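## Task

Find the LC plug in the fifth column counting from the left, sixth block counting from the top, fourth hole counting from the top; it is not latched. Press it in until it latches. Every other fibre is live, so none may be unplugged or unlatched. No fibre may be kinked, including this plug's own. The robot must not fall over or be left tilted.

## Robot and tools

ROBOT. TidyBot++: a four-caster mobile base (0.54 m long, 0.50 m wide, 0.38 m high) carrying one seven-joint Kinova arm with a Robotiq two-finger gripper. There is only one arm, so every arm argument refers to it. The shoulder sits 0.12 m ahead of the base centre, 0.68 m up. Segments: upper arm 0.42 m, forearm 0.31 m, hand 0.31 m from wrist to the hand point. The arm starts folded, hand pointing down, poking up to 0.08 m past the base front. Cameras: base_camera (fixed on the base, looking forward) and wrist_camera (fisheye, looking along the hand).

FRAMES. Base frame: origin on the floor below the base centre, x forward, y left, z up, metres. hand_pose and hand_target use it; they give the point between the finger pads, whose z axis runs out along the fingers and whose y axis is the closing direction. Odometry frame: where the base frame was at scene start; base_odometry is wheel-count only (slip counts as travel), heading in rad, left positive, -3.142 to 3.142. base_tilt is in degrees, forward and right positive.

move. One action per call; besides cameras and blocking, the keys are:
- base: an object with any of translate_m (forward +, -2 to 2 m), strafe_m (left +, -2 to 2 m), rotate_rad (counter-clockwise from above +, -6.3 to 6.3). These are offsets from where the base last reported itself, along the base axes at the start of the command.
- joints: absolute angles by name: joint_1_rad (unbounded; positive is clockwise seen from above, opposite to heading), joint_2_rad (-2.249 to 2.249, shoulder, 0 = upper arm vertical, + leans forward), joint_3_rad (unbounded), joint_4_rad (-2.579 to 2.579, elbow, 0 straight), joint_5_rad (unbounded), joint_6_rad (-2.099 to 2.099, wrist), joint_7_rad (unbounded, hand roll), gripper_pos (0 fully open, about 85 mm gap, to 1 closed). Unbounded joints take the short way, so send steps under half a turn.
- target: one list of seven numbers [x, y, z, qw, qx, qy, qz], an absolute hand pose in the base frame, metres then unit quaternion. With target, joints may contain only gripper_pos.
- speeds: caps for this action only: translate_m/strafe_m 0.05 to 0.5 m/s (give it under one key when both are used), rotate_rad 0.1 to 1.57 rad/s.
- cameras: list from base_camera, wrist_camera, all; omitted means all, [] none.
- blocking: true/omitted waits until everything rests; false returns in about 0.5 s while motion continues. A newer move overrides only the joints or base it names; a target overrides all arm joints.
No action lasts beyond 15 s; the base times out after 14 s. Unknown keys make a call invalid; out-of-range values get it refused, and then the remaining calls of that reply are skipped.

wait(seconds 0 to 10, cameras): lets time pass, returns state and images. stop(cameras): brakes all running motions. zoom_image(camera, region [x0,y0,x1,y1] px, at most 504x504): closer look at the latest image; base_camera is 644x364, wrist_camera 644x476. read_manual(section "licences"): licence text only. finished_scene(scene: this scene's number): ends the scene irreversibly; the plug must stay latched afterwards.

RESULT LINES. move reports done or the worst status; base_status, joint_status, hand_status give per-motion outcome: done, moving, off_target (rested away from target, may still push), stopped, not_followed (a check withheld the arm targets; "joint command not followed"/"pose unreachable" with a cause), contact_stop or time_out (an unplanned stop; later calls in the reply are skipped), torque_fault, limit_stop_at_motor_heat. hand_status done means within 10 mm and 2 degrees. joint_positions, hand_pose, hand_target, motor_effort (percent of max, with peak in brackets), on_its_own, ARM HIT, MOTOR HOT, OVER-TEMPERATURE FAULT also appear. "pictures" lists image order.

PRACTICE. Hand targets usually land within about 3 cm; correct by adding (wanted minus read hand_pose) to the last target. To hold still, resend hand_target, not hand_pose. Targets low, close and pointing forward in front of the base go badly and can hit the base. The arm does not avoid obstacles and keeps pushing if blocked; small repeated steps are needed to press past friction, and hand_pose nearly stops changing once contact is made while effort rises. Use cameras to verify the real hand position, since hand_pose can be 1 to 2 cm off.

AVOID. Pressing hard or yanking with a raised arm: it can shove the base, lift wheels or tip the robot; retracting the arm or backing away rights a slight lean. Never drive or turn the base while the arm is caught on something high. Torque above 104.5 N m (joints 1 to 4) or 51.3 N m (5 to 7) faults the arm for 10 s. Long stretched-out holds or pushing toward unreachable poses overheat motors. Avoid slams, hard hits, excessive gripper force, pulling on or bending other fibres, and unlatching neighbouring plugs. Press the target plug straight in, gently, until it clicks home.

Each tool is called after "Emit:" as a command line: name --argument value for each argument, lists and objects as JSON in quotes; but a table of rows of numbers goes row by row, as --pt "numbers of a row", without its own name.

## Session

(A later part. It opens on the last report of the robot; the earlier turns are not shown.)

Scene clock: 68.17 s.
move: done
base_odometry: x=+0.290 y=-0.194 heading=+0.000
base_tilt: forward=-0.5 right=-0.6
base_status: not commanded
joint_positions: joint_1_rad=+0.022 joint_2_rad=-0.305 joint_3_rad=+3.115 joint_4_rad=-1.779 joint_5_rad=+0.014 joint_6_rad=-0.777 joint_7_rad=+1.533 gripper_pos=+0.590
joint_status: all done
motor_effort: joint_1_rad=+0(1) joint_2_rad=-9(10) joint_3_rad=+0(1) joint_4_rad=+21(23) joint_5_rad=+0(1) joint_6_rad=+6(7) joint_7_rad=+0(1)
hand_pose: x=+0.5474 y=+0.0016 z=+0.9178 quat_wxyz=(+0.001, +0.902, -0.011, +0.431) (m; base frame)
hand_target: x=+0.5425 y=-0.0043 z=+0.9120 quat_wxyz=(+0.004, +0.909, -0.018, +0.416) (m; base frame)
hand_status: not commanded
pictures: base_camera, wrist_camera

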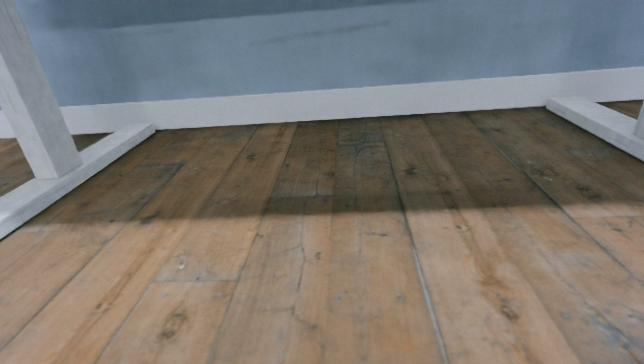

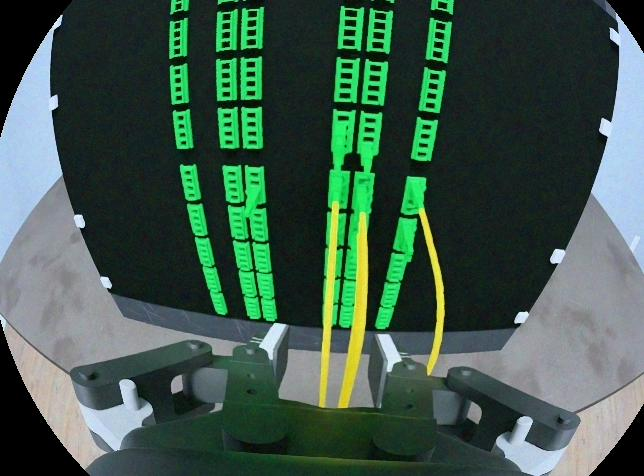

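Emit:
move --joints '{"joint_4_rad": -1.795}' --base '{"translate_m": 0.05}' --speeds '{"translate_m": 0.08}'

Emit:
zoom_image --camera "wrist_camera" --region '[310, 150, 450, 290]'

Emit:
zoom_image --camera "wrist_camera" --region '[310, 240, 430, 360]'

Scene clock: 70.30 s.
move: done
base_odometry: x=+0.340 y=-0.194 heading=+0.000
base_tilt: forward=-0.4 right=-0.6
base_status: done
joint_positions: joint_1_rad=+0.022 joint_2_rad=-0.301 joint_3_rad=+3.115 joint_4_rad=-1.788 joint_5_rad=+0.014 joint_6_rad=-0.777 joint_7_rad=+1.533 gripper_pos=+0.590
joint_status: all done
motor_effort: joint_1_rad=+0(1) joint_2_rad=-9(11) joint_3_rad=+0(1) joint_4_rad=+21(22) joint_5_rad=+1(1) joint_6_rad=+6(7) joint_7_rad=+0(1)
hand_pose: x=+0.5466 y=+0.0016 z=+0.9107 quat_wxyz=(+0.001, +0.905, -0.011, +0.425) (m; base frame)
hand_target: x=+0.5379 y=-0.0044 z=+0.8978 quat_wxyz=(+0.005, +0.915, -0.018, +0.404) (m; base frame)
hand_status: not commanded
pictures: base_camera, wrist_camera

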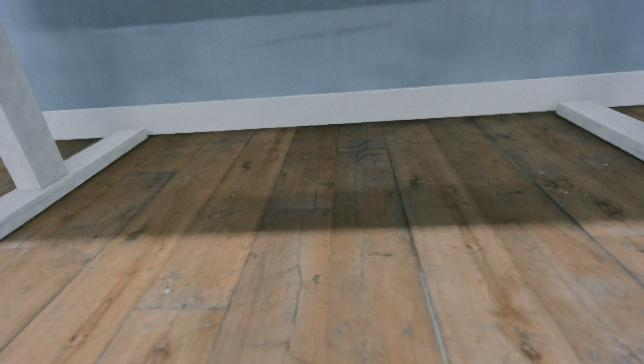

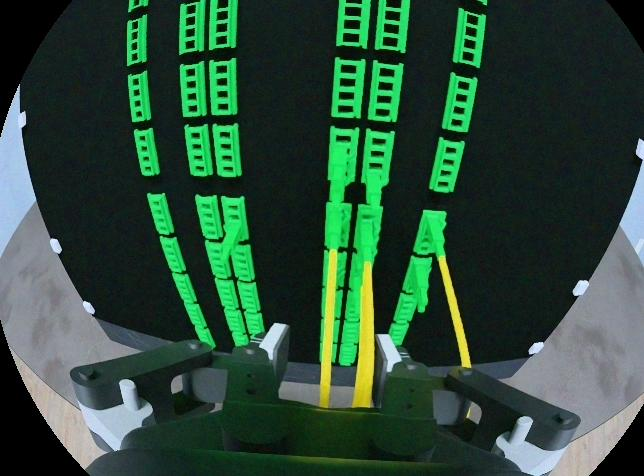

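Scaled by 3.600.

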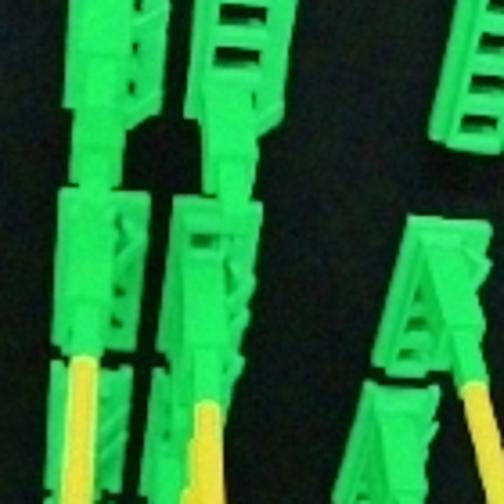

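Scaled by 4.200.

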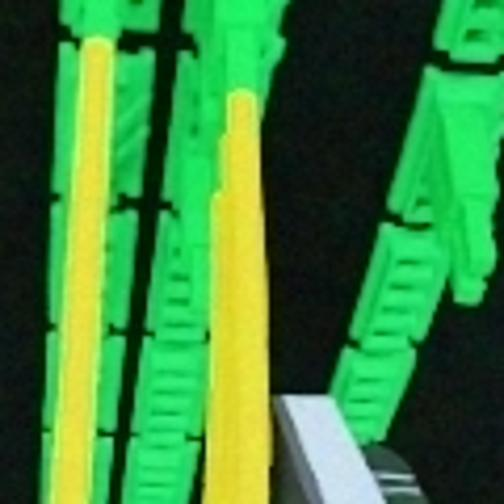

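Emit:
move --joints '{"joint_4_rad": -1.771}' --base '{"translate_m": 0.022}' --speeds '{"translate_m": 0.05}'

Emit:
zoom_image --camera "wrist_camera" --region '[310, 170, 450, 310]'

Emit:
zoom_image --camera "wrist_camera" --region '[320, 270, 420, 370]'

Scene clock: 74.90 s.
move: done
base_odometry: x=+0.362 y=-0.194 heading=+0.000
base_tilt: forward=-0.4 right=-0.6
base_status: done
joint_positions: joint_1_rad=+0.022 joint_2_rad=-0.301 joint_3_rad=+3.115 joint_4_rad=-1.779 joint_5_rad=+0.014 joint_6_rad=-0.777 joint_7_rad=+1.533 gripper_pos=+0.590
joint_status: all done
motor_effort: joint_1_rad=+0(1) joint_2_rad=-9(12) joint_3_rad=+0(1) joint_4_rad=+21(22) joint_5_rad=+0(1) joint_6_rad=+6(7) joint_7_rad=+0(1)
hand_pose: x=+0.5482 y=+0.0016 z=+0.9157 quat_wxyz=(+0.001, +0.903, -0.011, +0.429) (m; base frame)
hand_target: x=+0.5422 y=-0.0043 z=+0.9109 quat_wxyz=(+0.005, +0.910, -0.018, +0.415) (m; base frame)
hand_status: not commanded
pictures: base_camera, wrist_camera

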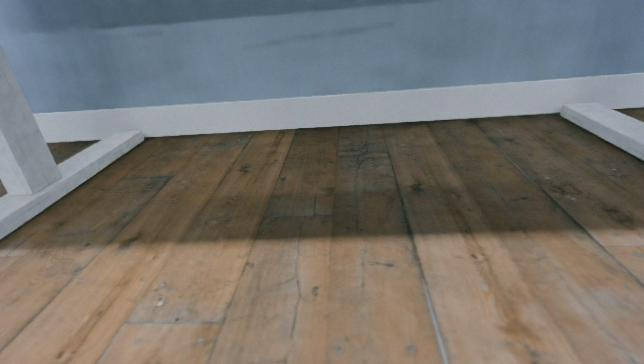

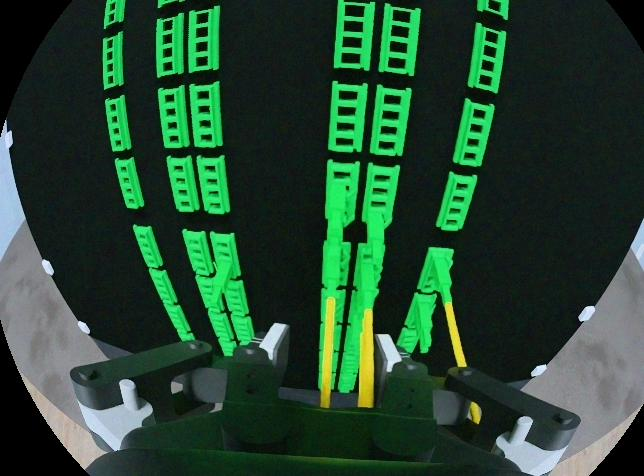

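Scaled by 3.600.

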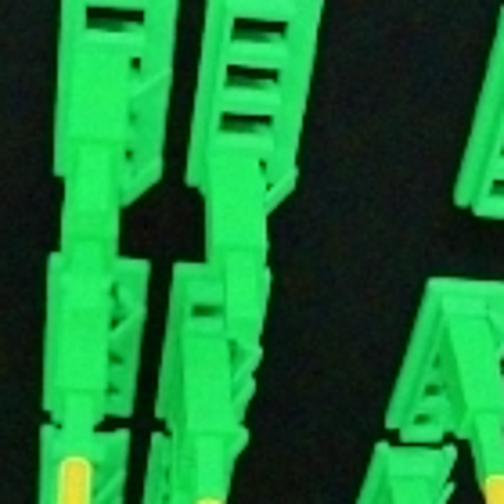

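Scaled by 5.040.

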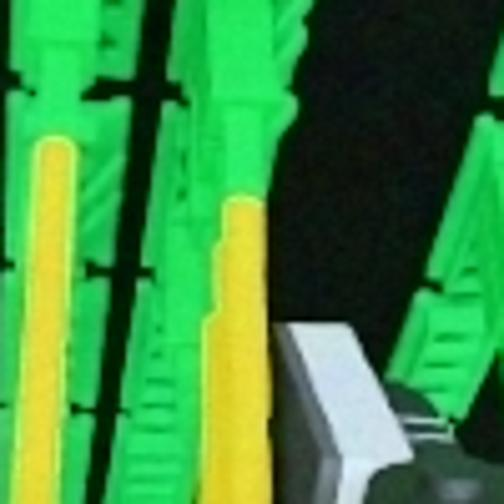

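Emit:
move --joints '{"joint_4_rad": -1.79}' --base '{"translate_m": 0.013}' --speeds '{"translate_m": 0.05}'

Emit:
zoom_image --camera "wrist_camera" --region '[320, 270, 420, 370]'

Scene clock: 77.90 s.
move: done
base_odometry: x=+0.375 y=-0.194 heading=+0.000
base_tilt: forward=-0.5 right=-0.6
base_status: done
joint_positions: joint_1_rad=+0.022 joint_2_rad=-0.299 joint_3_rad=+3.115 joint_4_rad=-1.784 joint_5_rad=+0.014 joint_6_rad=-0.778 joint_7_rad=+1.533 gripper_pos=+0.590
joint_status: all done
motor_effort: joint_1_rad=+0(1) joint_2_rad=-9(12) joint_3_rad=+0(1) joint_4_rad=+21(22) joint_5_rad=+0(1) joint_6_rad=+6(7) joint_7_rad=+0(1)
hand_pose: x=+0.5478 y=+0.0016 z=+0.9119 quat_wxyz=(+0.001, +0.905, -0.011, +0.425) (m; base frame)
hand_target: x=+0.5388 y=-0.0044 z=+0.9005 quat_wxyz=(+0.005, +0.914, -0.018, +0.406) (m; base frame)
hand_status: not commanded
pictures: base_camera, wrist_camera

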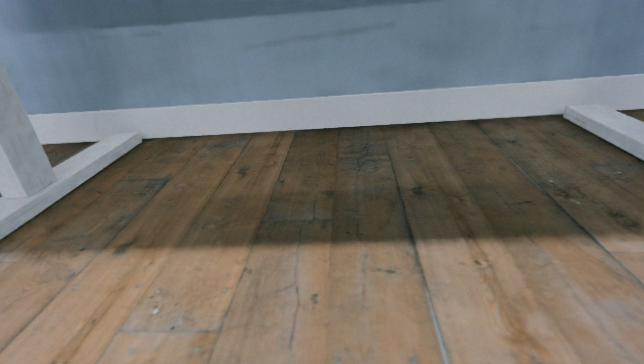

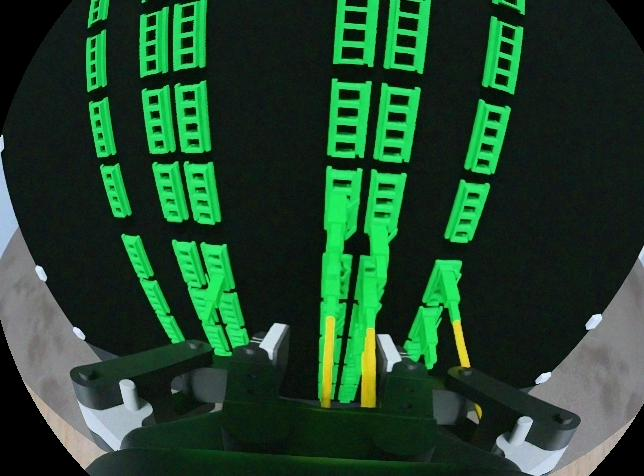

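Scaled by 5.040.

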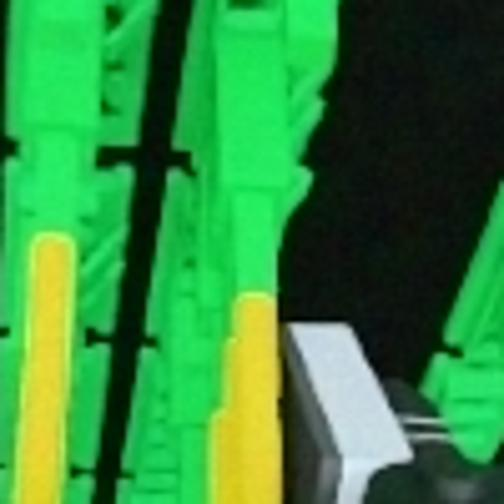

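Emit:
zoom_image --camera "wrist_camera" --region '[340, 300, 400, 360]'

Emit:
zoom_image --camera "wrist_camera" --region '[240, 300, 420, 420]'

Scaled by 8.400.

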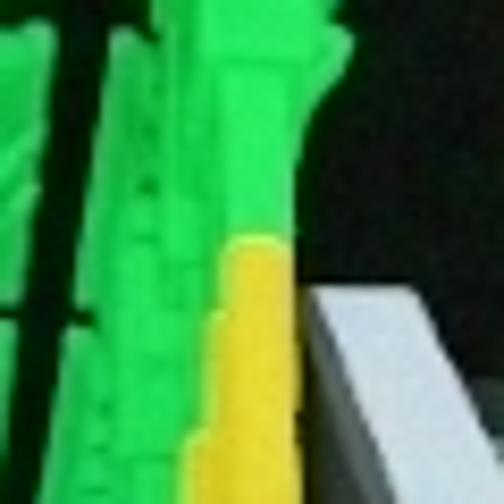

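Scaled by 2.800.

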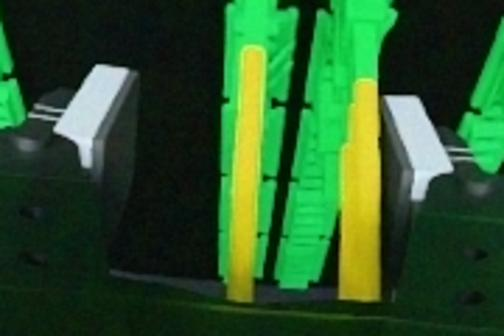

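Emit:
move --joints '{"joint_4_rad": -1.773}' --base '{"strafe_m": 0.0032}' --speeds '{"strafe_m": 0.05}'

Emit:
zoom_image --camera "wrist_camera" --region '[340, 300, 400, 360]'

Emit:
zoom_image --camera "wrist_camera" --region '[330, 230, 430, 330]'

Scene clock: 81.83 s.
move: done
base_odometry: x=+0.375 y=-0.190 heading=+0.000
base_tilt: forward=-0.4 right=-0.6
base_status: done
joint_positions: joint_1_rad=+0.025 joint_2_rad=-0.299 joint_3_rad=+3.115 joint_4_rad=-1.781 joint_5_rad=+0.014 joint_6_rad=-0.778 joint_7_rad=+1.533 gripper_pos=+0.590
joint_status: all done
motor_effort: joint_1_rad=+0(2) joint_2_rad=-9(10) joint_3_rad=-1(2) joint_4_rad=+21(22) joint_5_rad=+0(1) joint_6_rad=+6(8) joint_7_rad=+0(1)
hand_pose: x=+0.5482 y=-0.0001 z=+0.9136 quat_wxyz=(+0.002, +0.904, -0.013, +0.427) (m; base frame)
hand_target: x=+0.5418 y=-0.0043 z=+0.9098 quat_wxyz=(+0.005, +0.910, -0.018, +0.414) (m; base frame)
hand_status: not commanded
pictures: base_camera, wrist_camera

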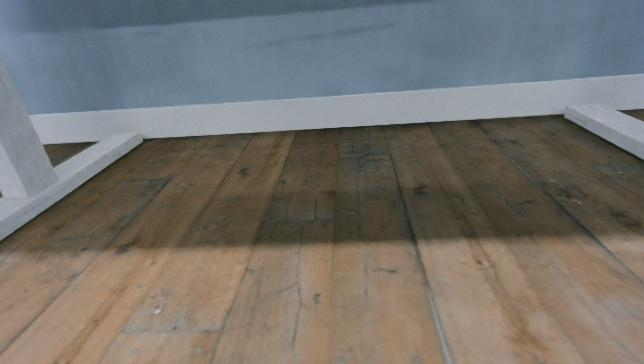

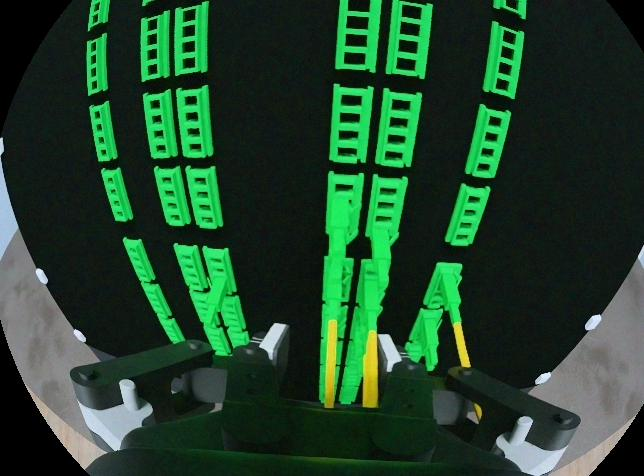

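Scaled by 8.400.

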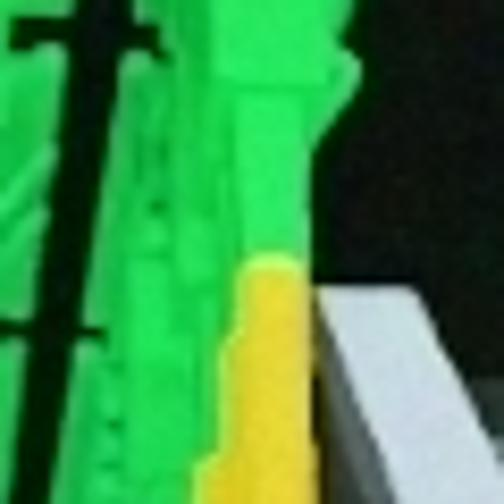

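Scaled by 5.040.

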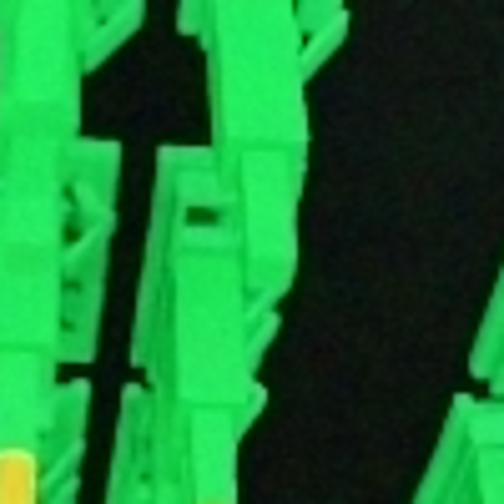

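Emit:
zoom_image --camera "wrist_camera" --region '[240, 300, 420, 420]'

Scaled by 2.800.

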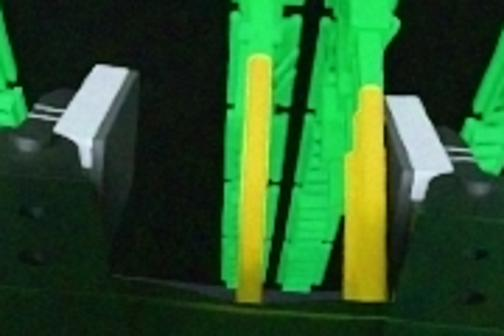

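Emit:
move --base '{"strafe_m": 0.002}' --speeds '{"strafe_m": 0.05}'

Emit:
zoom_image --camera "wrist_camera" --region '[340, 300, 400, 360]'

Scene clock: 88.40 s.
move: done
base_odometry: x=+0.375 y=-0.188 heading=+0.000
base_tilt: forward=-0.4 right=-0.6
base_status: done
joint_positions: joint_1_rad=+0.029 joint_2_rad=-0.299 joint_3_rad=+3.116 joint_4_rad=-1.781 joint_5_rad=+0.014 joint_6_rad=-0.778 joint_7_rad=+1.533 gripper_pos=+0.590
joint_status: not commanded
motor_effort: joint_1_rad=-1(3) joint_2_rad=-9(10) joint_3_rad=+0(2) joint_4_rad=+21(21) joint_5_rad=+0(2) joint_6_rad=+6(7) joint_7_rad=+0(1)
hand_pose: x=+0.5482 y=-0.0020 z=+0.9136 quat_wxyz=(+0.003, +0.904, -0.015, +0.426) (m; base frame)
hand_target: x=+0.5418 y=-0.0043 z=+0.9098 quat_wxyz=(+0.005, +0.910, -0.018, +0.414) (m; base frame)
hand_status: not commanded
pictures: base_camera, wrist_camera

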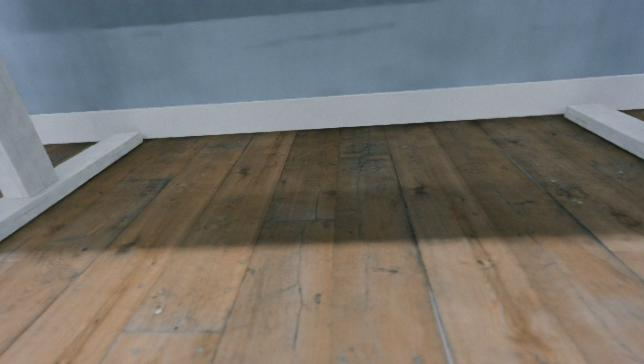

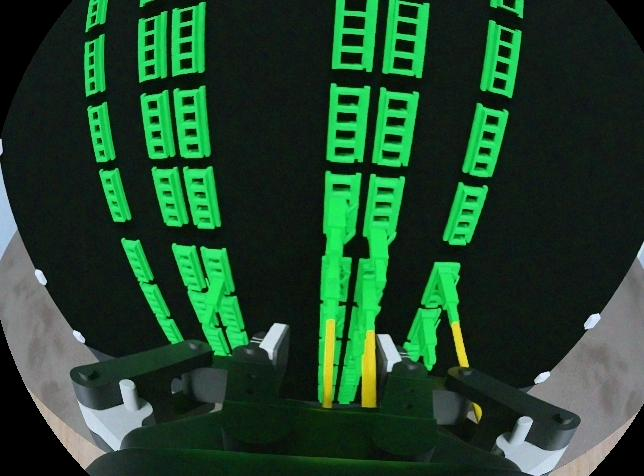

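Scaled by 8.400.

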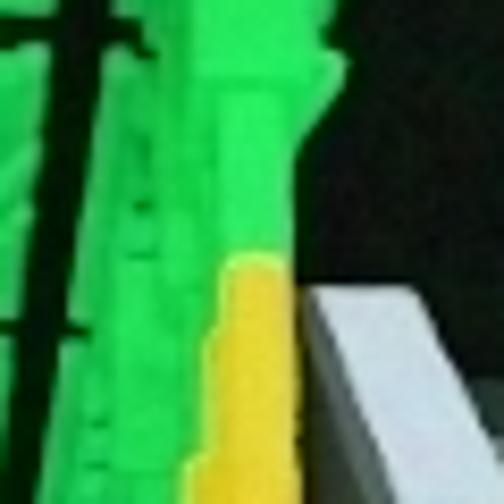

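Emit:
move --base '{"translate_m": 0.004}' --speeds '{"translate_m": 0.05}' --cameras '["wrist_camera"]'

Emit:
zoom_image --camera "wrist_camera" --region '[340, 300, 400, 360]'

Scene clock: 89.60 s.
move: done
base_odometry: x=+0.379 y=-0.188 heading=+0.000
base_tilt: forward=-0.4 right=-0.6
base_status: done
joint_positions: joint_1_rad=+0.029 joint_2_rad=-0.299 joint_3_rad=+3.116 joint_4_rad=-1.781 joint_5_rad=+0.014 joint_6_rad=-0.779 joint_7_rad=+1.533 gripper_pos=+0.590
joint_status: not commanded
motor_effort: joint_1_rad=+0(1) joint_2_rad=-9(12) joint_3_rad=+0(1) joint_4_rad=+21(21) joint_5_rad=+0(1) joint_6_rad=+6(7) joint_7_rad=+0(0)
hand_pose: x=+0.5481 y=-0.0020 z=+0.9136 quat_wxyz=(+0.003, +0.904, -0.015, +0.426) (m; base frame)
hand_target: x=+0.5418 y=-0.0043 z=+0.9098 quat_wxyz=(+0.005, +0.910, -0.018, +0.414) (m; base frame)
hand_status: not commanded
pictures: wrist_camera

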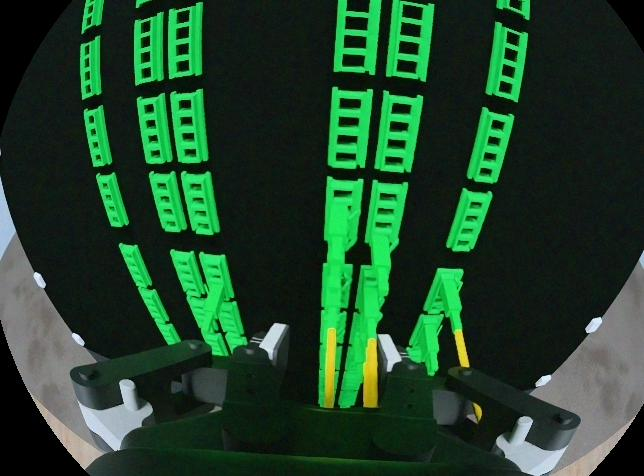

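Scaled by 8.400.

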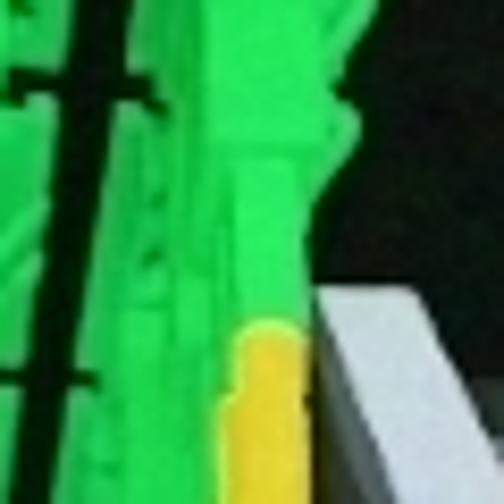

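Emit:
zoom_image --camera "wrist_camera" --region '[340, 320, 400, 380]'

Scaled by 8.400.

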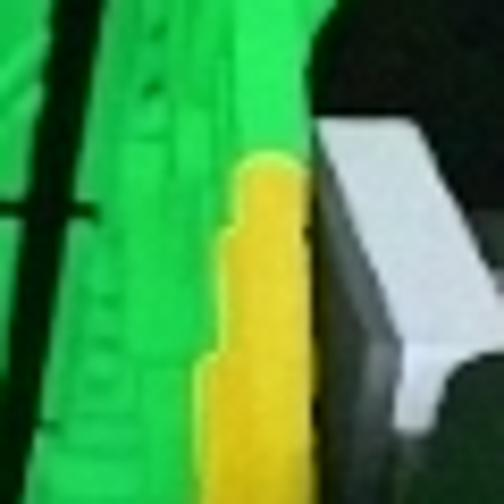

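Emit:
move --base '{"translate_m": 0.003}' --speeds '{"translate_m": 0.05}' --cameras '["wrist_camera"]'

Emit:
zoom_image --camera "wrist_camera" --region '[340, 310, 400, 370]'

Scene clock: 91.07 s.
move: done
base_odometry: x=+0.382 y=-0.188 heading=+0.000
base_tilt: forward=-0.4 right=-0.7
base_status: done
joint_positions: joint_1_rad=+0.029 joint_2_rad=-0.299 joint_3_rad=+3.116 joint_4_rad=-1.781 joint_5_rad=+0.014 joint_6_rad=-0.779 joint_7_rad=+1.533 gripper_pos=+0.590
joint_status: not commanded
motor_effort: joint_1_rad=+0(1) joint_2_rad=-10(13) joint_3_rad=-1(2) joint_4_rad=+21(22) joint_5_rad=+0(1) joint_6_rad=+6(7) joint_7_rad=+0(0)
hand_pose: x=+0.5481 y=-0.0020 z=+0.9137 quat_wxyz=(+0.003, +0.904, -0.015, +0.427) (m; base frame)
hand_target: x=+0.5418 y=-0.0043 z=+0.9098 quat_wxyz=(+0.005, +0.910, -0.018, +0.414) (m; base frame)
hand_status: not commanded
pictures: wrist_camera

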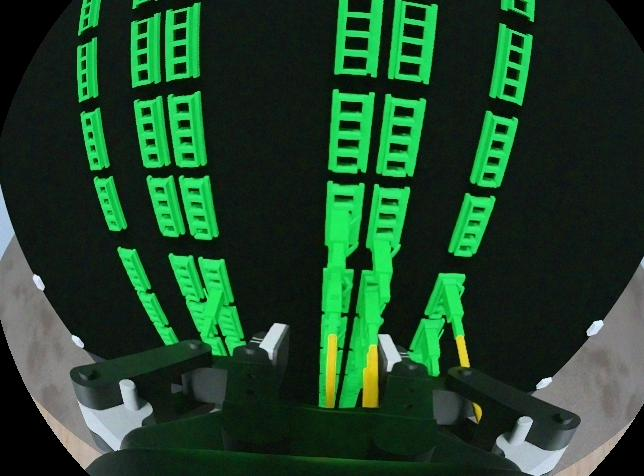

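Scaled by 8.400.

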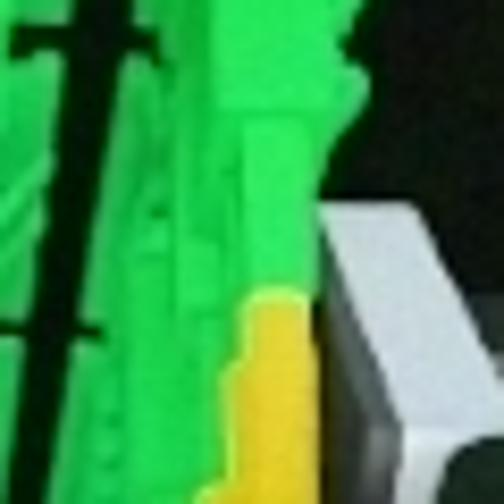

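Emit:
move --base '{"translate_m": 0.003}' --speeds '{"translate_m": 0.05}' --cameras '["wrist_camera"]'

Emit:
zoom_image --camera "wrist_camera" --region '[340, 320, 400, 380]'

Scene clock: 91.90 s.
move: done
base_odometry: x=+0.385 y=-0.188 heading=+0.001
base_tilt: forward=-0.4 right=-0.6
base_status: done
joint_positions: joint_1_rad=+0.029 joint_2_rad=-0.300 joint_3_rad=+3.117 joint_4_rad=-1.781 joint_5_rad=+0.014 joint_6_rad=-0.780 joint_7_rad=+1.533 gripper_pos=+0.590
joint_status: not commanded
motor_effort: joint_1_rad=-1(1) joint_2_rad=-9(10) joint_3_rad=-1(2) joint_4_rad=+21(21) joint_5_rad=-1(1) joint_6_rad=+6(7) joint_7_rad=+0(0)
hand_pose: x=+0.5477 y=-0.0023 z=+0.9136 quat_wxyz=(+0.003, +0.905, -0.016, +0.426) (m; base frame)
hand_target: x=+0.5418 y=-0.0043 z=+0.9098 quat_wxyz=(+0.005, +0.910, -0.018, +0.414) (m; base frame)
hand_status: not commanded
pictures: wrist_camera

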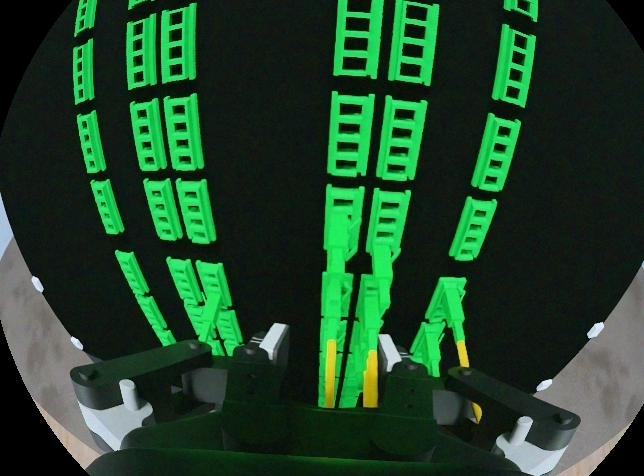

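Scaled by 8.400.

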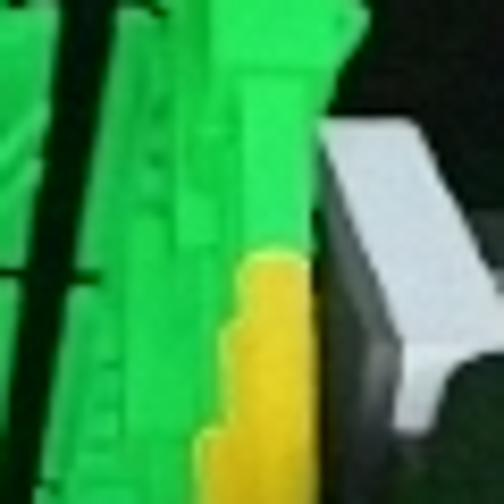

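Emit:
move --base '{"translate_m": 0.003}' --speeds '{"translate_m": 0.05}' --cameras '["wrist_camera"]'

Emit:
zoom_image --camera "wrist_camera" --region '[340, 320, 400, 380]'

Scene clock: 92.73 s.
move: done
base_odometry: x=+0.389 y=-0.188 heading=+0.001
base_tilt: forward=-0.4 right=-0.6
base_status: done
joint_positions: joint_1_rad=+0.031 joint_2_rad=-0.301 joint_3_rad=+3.117 joint_4_rad=-1.781 joint_5_rad=+0.014 joint_6_rad=-0.786 joint_7_rad=+1.533 gripper_pos=+0.590
joint_status: not commanded
motor_effort: joint_1_rad=-1(2) joint_2_rad=-9(10) joint_3_rad=-1(3) joint_4_rad=+21(22) joint_5_rad=+0(2) joint_6_rad=+6(9) joint_7_rad=+0(0)
hand_pose: x=+0.5461 y=-0.0034 z=+0.9129 quat_wxyz=(+0.004, +0.905, -0.017, +0.424) (m; base frame)
hand_target: x=+0.5418 y=-0.0043 z=+0.9098 quat_wxyz=(+0.005, +0.910, -0.018, +0.414) (m; base frame)
hand_status: not commanded
pictures: wrist_camera

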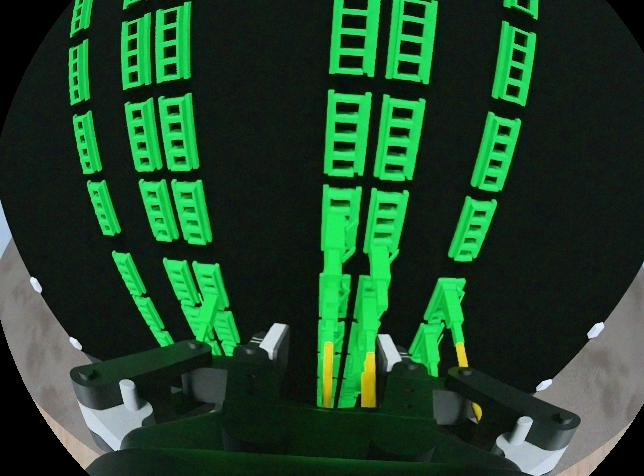

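Scaled by 8.400.

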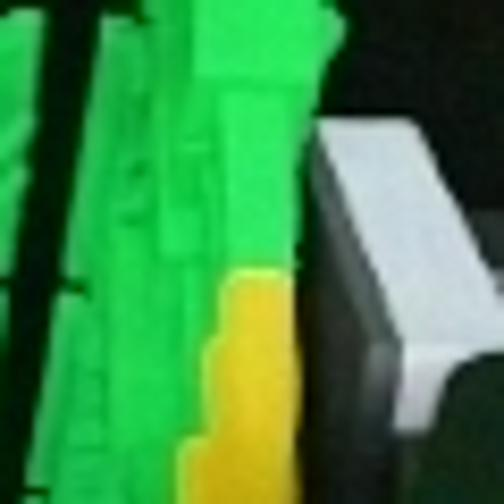

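Emit:
move --base '{"translate_m": -0.016}' --joints '{"joint_1_rad": 0.017}' --speeds '{"translate_m": 0.08}' --cameras '["wrist_camera"]'

Emit:
zoom_image --camera "wrist_camera" --region '[340, 300, 400, 360]'

Scene clock: 96.80 s.
move: done
base_odometry: x=+0.372 y=-0.188 heading=+0.001
base_tilt: forward=-0.4 right=-0.6
base_status: done
joint_positions: joint_1_rad=+0.024 joint_2_rad=-0.305 joint_3_rad=+3.117 joint_4_rad=-1.781 joint_5_rad=+0.014 joint_6_rad=-0.786 joint_7_rad=+1.533 gripper_pos=+0.590
joint_status: all done
motor_effort: joint_1_rad=+0(1) joint_2_rad=-9(12) joint_3_rad=-1(2) joint_4_rad=+21(22) joint_5_rad=+0(1) joint_6_rad=+6(7) joint_7_rad=+0(1)
hand_pose: x=+0.5453 y=-0.0006 z=+0.9143 quat_wxyz=(+0.002, +0.905, -0.014, +0.426) (m; base frame)
hand_target: x=+0.5418 y=+0.0033 z=+0.9098 quat_wxyz=(+0.001, +0.910, -0.010, +0.414) (m; base frame)
hand_status: not commanded
pictures: wrist_camera

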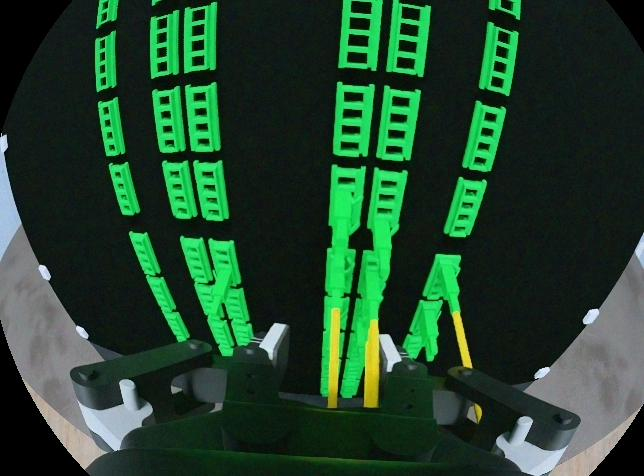

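Scaled by 8.400.

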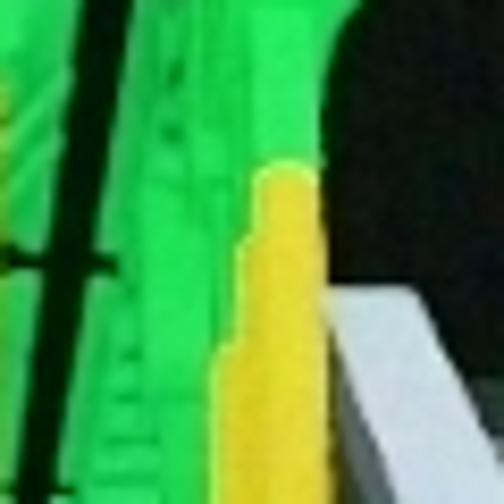

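Emit:
move --base '{"strafe_m": 0.002}' --joints '{"joint_1_rad": 0.014}' --speeds '{"strafe_m": 0.05}' --cameras '["wrist_camera"]'

Emit:
zoom_image --camera "wrist_camera" --region '[340, 300, 400, 360]'

Emit:
zoom_image --camera "wrist_camera" --region '[240, 300, 420, 420]'

Scene clock: 98.90 s.
move: done
base_odometry: x=+0.373 y=-0.186 heading=+0.000
base_tilt: forward=-0.4 right=-0.6
base_status: done
joint_positions: joint_1_rad=+0.024 joint_2_rad=-0.304 joint_3_rad=+3.120 joint_4_rad=-1.781 joint_5_rad=+0.014 joint_6_rad=-0.786 joint_7_rad=+1.533 gripper_pos=+0.590
joint_status: all done
motor_effort: joint_1_rad=-1(4) joint_2_rad=-9(11) joint_3_rad=-1(3) joint_4_rad=+21(22) joint_5_rad=-2(3) joint_6_rad=+7(7) joint_7_rad=+0(0)
hand_pose: x=+0.5453 y=-0.0016 z=+0.9142 quat_wxyz=(+0.002, +0.905, -0.015, +0.426) (m; base frame)
hand_target: x=+0.5418 y=+0.0046 z=+0.9098 quat_wxyz=(+0.000, +0.910, -0.008, +0.414) (m; base frame)
hand_status: not commanded
pictures: wrist_camera

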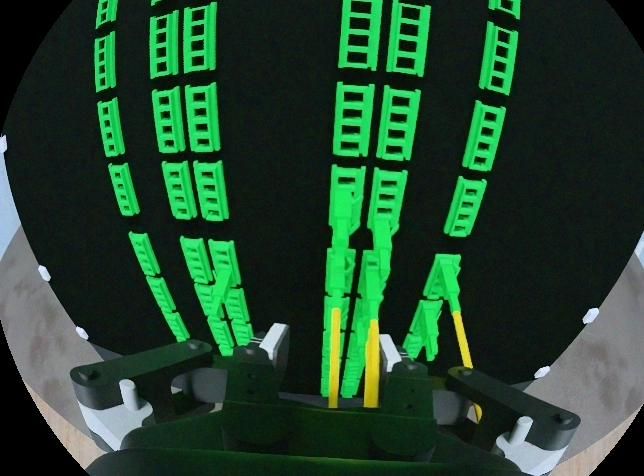

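Scaled by 8.400.

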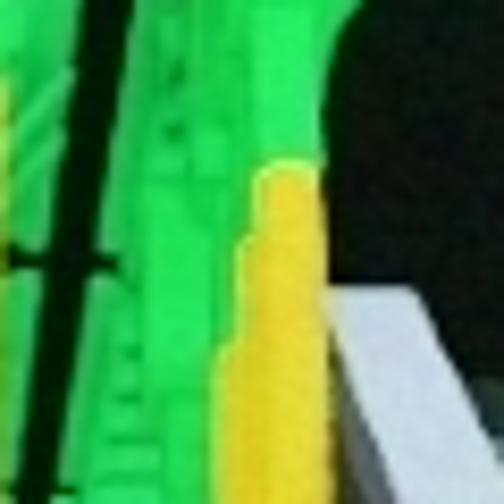

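Scaled by 2.800.

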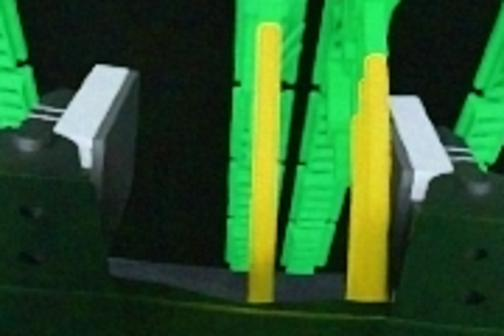

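Emit:
move --base '{"translate_m": 0.007}' --speeds '{"translate_m": 0.05}' --cameras '["wrist_camera"]'

Emit:
zoom_image --camera "wrist_camera" --region '[340, 310, 400, 370]'

Scene clock: 100.07 s.
move: done
base_odometry: x=+0.380 y=-0.186 heading=+0.000
base_tilt: forward=-0.4 right=-0.6
base_status: done
joint_positions: joint_1_rad=+0.024 joint_2_rad=-0.305 joint_3_rad=+3.120 joint_4_rad=-1.781 joint_5_rad=+0.014 joint_6_rad=-0.790 joint_7_rad=+1.533 gripper_pos=+0.590
joint_status: not commanded
motor_effort: joint_1_rad=-1(3) joint_2_rad=-9(9) joint_3_rad=-2(3) joint_4_rad=+21(23) joint_5_rad=-1(2) joint_6_rad=+6(10) joint_7_rad=+0(0)
hand_pose: x=+0.5444 y=-0.0018 z=+0.9136 quat_wxyz=(+0.002, +0.905, -0.015, +0.424) (m; base frame)
hand_target: x=+0.5418 y=+0.0046 z=+0.9098 quat_wxyz=(+0.000, +0.910, -0.008, +0.414) (m; base frame)
hand_status: not commanded
pictures: wrist_camera

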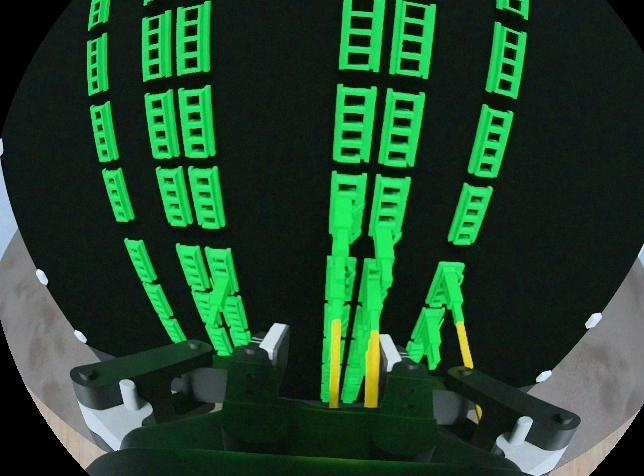

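Scaled by 8.400.

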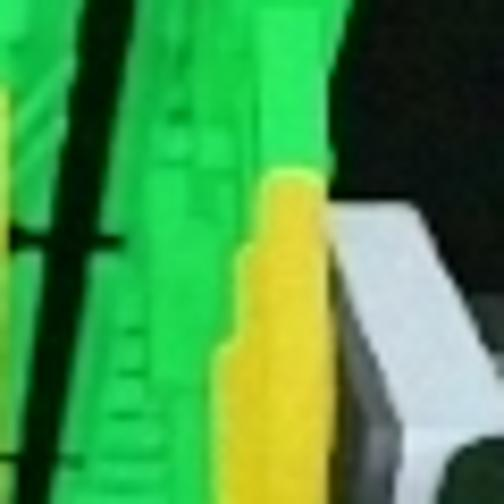

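Emit:
move --base '{"translate_m": 0.003}' --speeds '{"translate_m": 0.05}' --cameras '["wrist_camera"]'

Emit:
zoom_image --camera "wrist_camera" --region '[340, 310, 400, 370]'

Scene clock: 101.00 s.
move: done
base_odometry: x=+0.383 y=-0.186 heading=+0.000
base_tilt: forward=-0.4 right=-0.6
base_status: done
joint_positions: joint_1_rad=+0.024 joint_2_rad=-0.308 joint_3_rad=+3.120 joint_4_rad=-1.781 joint_5_rad=+0.014 joint_6_rad=-0.797 joint_7_rad=+1.533 gripper_pos=+0.590
joint_status: not commanded
motor_effort: joint_1_rad=-2(3) joint_2_rad=-7(8) joint_3_rad=-2(4) joint_4_rad=+20(22) joint_5_rad=-1(3) joint_6_rad=+6(10) joint_7_rad=+0(0)
hand_pose: x=+0.5425 y=-0.0020 z=+0.9133 quat_wxyz=(+0.002, +0.906, -0.015, +0.422) (m; base frame)
hand_target: x=+0.5418 y=+0.0046 z=+0.9098 quat_wxyz=(+0.000, +0.910, -0.008, +0.414) (m; base frame)
hand_status: not commanded
pictures: wrist_camera

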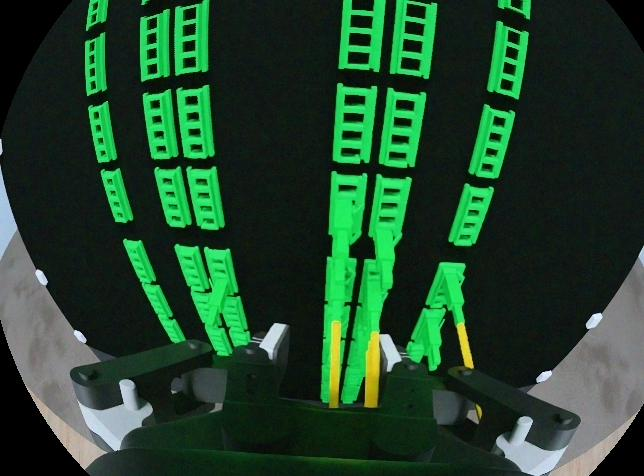

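Scaled by 8.400.

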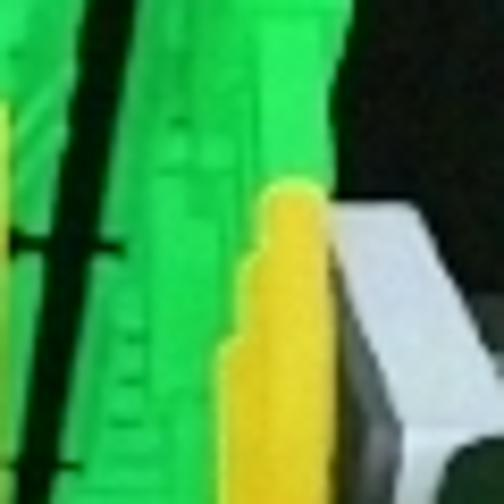

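Emit:
move --base '{"translate_m": 0.003}' --speeds '{"translate_m": 0.05}' --cameras '["wrist_camera"]'

Emit:
zoom_image --camera "wrist_camera" --region '[340, 310, 400, 370]'

Scene clock: 101.87 s.
move: done
base_odometry: x=+0.386 y=-0.186 heading=+0.000
base_tilt: forward=-0.4 right=-0.6
base_status: done
joint_positions: joint_1_rad=+0.024 joint_2_rad=-0.311 joint_3_rad=+3.121 joint_4_rad=-1.781 joint_5_rad=+0.014 joint_6_rad=-0.804 joint_7_rad=+1.533 gripper_pos=+0.590
joint_status: not commanded
motor_effort: joint_1_rad=-2(3) joint_2_rad=-7(8) joint_3_rad=-2(3) joint_4_rad=+21(22) joint_5_rad=-2(3) joint_6_rad=+8(10) joint_7_rad=+0(0)
hand_pose: x=+0.5404 y=-0.0021 z=+0.9129 quat_wxyz=(+0.003, +0.907, -0.015, +0.421) (m; base frame)
hand_target: x=+0.5418 y=+0.0046 z=+0.9098 quat_wxyz=(+0.000, +0.910, -0.008, +0.414) (m; base frame)
hand_status: not commanded
pictures: wrist_camera

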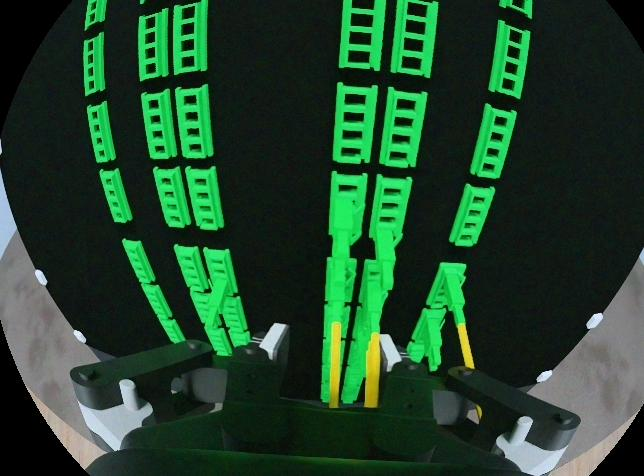

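Scaled by 8.400.

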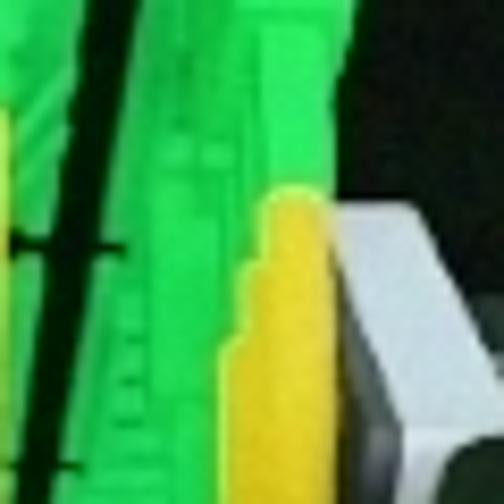

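Emit:
move --base '{"translate_m": 0.004}' --speeds '{"translate_m": 0.05}' --cameras '["wrist_camera"]'

Emit:
zoom_image --camera "wrist_camera" --region '[340, 310, 400, 370]'

Scene clock: 102.77 s.
move: done
base_odometry: x=+0.390 y=-0.186 heading=+0.001
base_tilt: forward=-0.4 right=-0.6
base_status: done
joint_positions: joint_1_rad=+0.024 joint_2_rad=-0.315 joint_3_rad=+3.121 joint_4_rad=-1.781 joint_5_rad=+0.014 joint_6_rad=-0.813 joint_7_rad=+1.533 gripper_pos=+0.590
joint_status: not commanded
motor_effort: joint_1_rad=-2(4) joint_2_rad=-5(7) joint_3_rad=-2(4) joint_4_rad=+21(23) joint_5_rad=-2(3) joint_6_rad=+8(11) joint_7_rad=+0(0)
hand_pose: x=+0.5374 y=-0.0022 z=+0.9126 quat_wxyz=(+0.003, +0.908, -0.016, +0.418) (m; base frame)
hand_target: x=+0.5418 y=+0.0046 z=+0.9098 quat_wxyz=(+0.000, +0.910, -0.008, +0.414) (m; base frame)
hand_status: not commanded
pictures: wrist_camera

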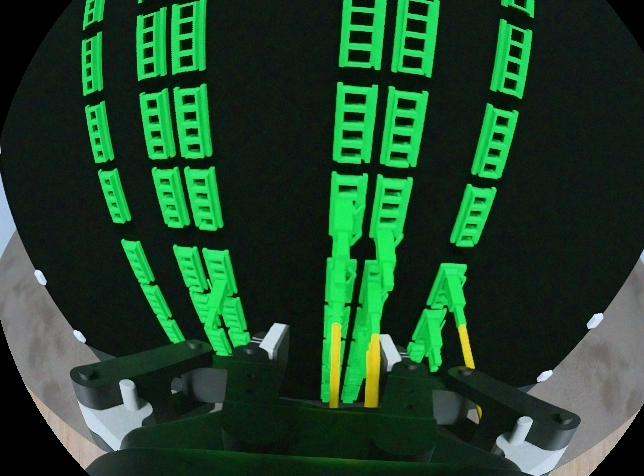

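Scaled by 8.400.

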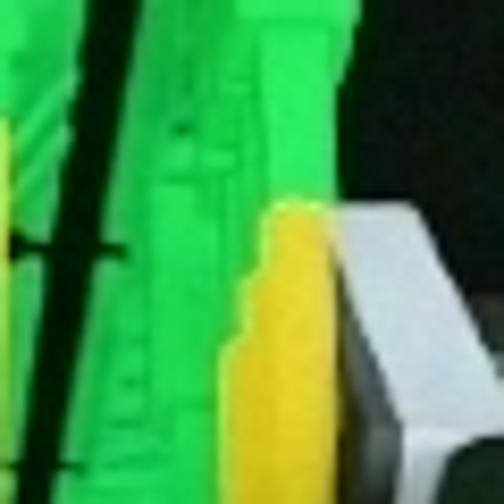

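Emit:
move --base '{"translate_m": 0.004}' --speeds '{"translate_m": 0.05}' --cameras '["wrist_camera"]'

Emit:
zoom_image --camera "wrist_camera" --region '[340, 310, 400, 370]'

Scene clock: 104.03 s.
move: done
base_odometry: x=+0.393 y=-0.186 heading=+0.001
base_tilt: forward=-0.5 right=-0.6
base_status: done
joint_positions: joint_1_rad=+0.024 joint_2_rad=-0.319 joint_3_rad=+3.121 joint_4_rad=-1.781 joint_5_rad=+0.014 joint_6_rad=-0.822 joint_7_rad=+1.533 gripper_pos=+0.590
joint_status: not commanded
motor_effort: joint_1_rad=-3(4) joint_2_rad=-5(6) joint_3_rad=-2(4) joint_4_rad=+21(24) joint_5_rad=-2(3) joint_6_rad=+9(12) joint_7_rad=+0(0)
hand_pose: x=+0.5347 y=-0.0023 z=+0.9121 quat_wxyz=(+0.003, +0.909, -0.016, +0.416) (m; base frame)
hand_target: x=+0.5418 y=+0.0046 z=+0.9098 quat_wxyz=(+0.000, +0.910, -0.008, +0.414) (m; base frame)
hand_status: not commanded
pictures: wrist_camera

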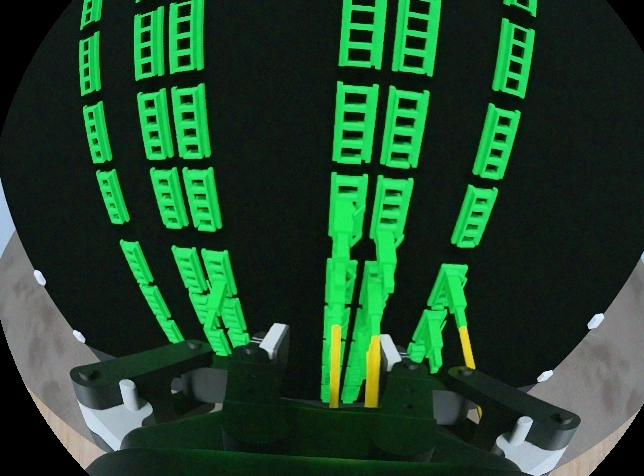

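Scaled by 8.400.

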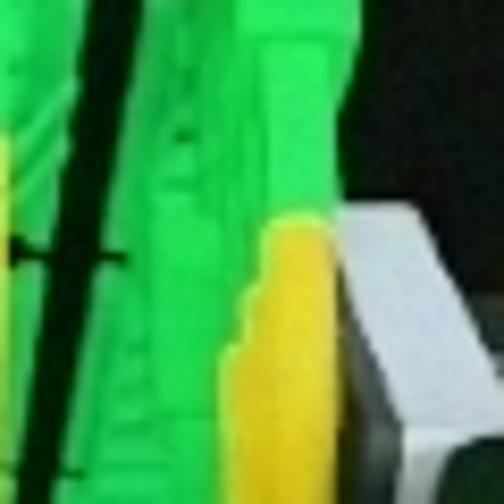

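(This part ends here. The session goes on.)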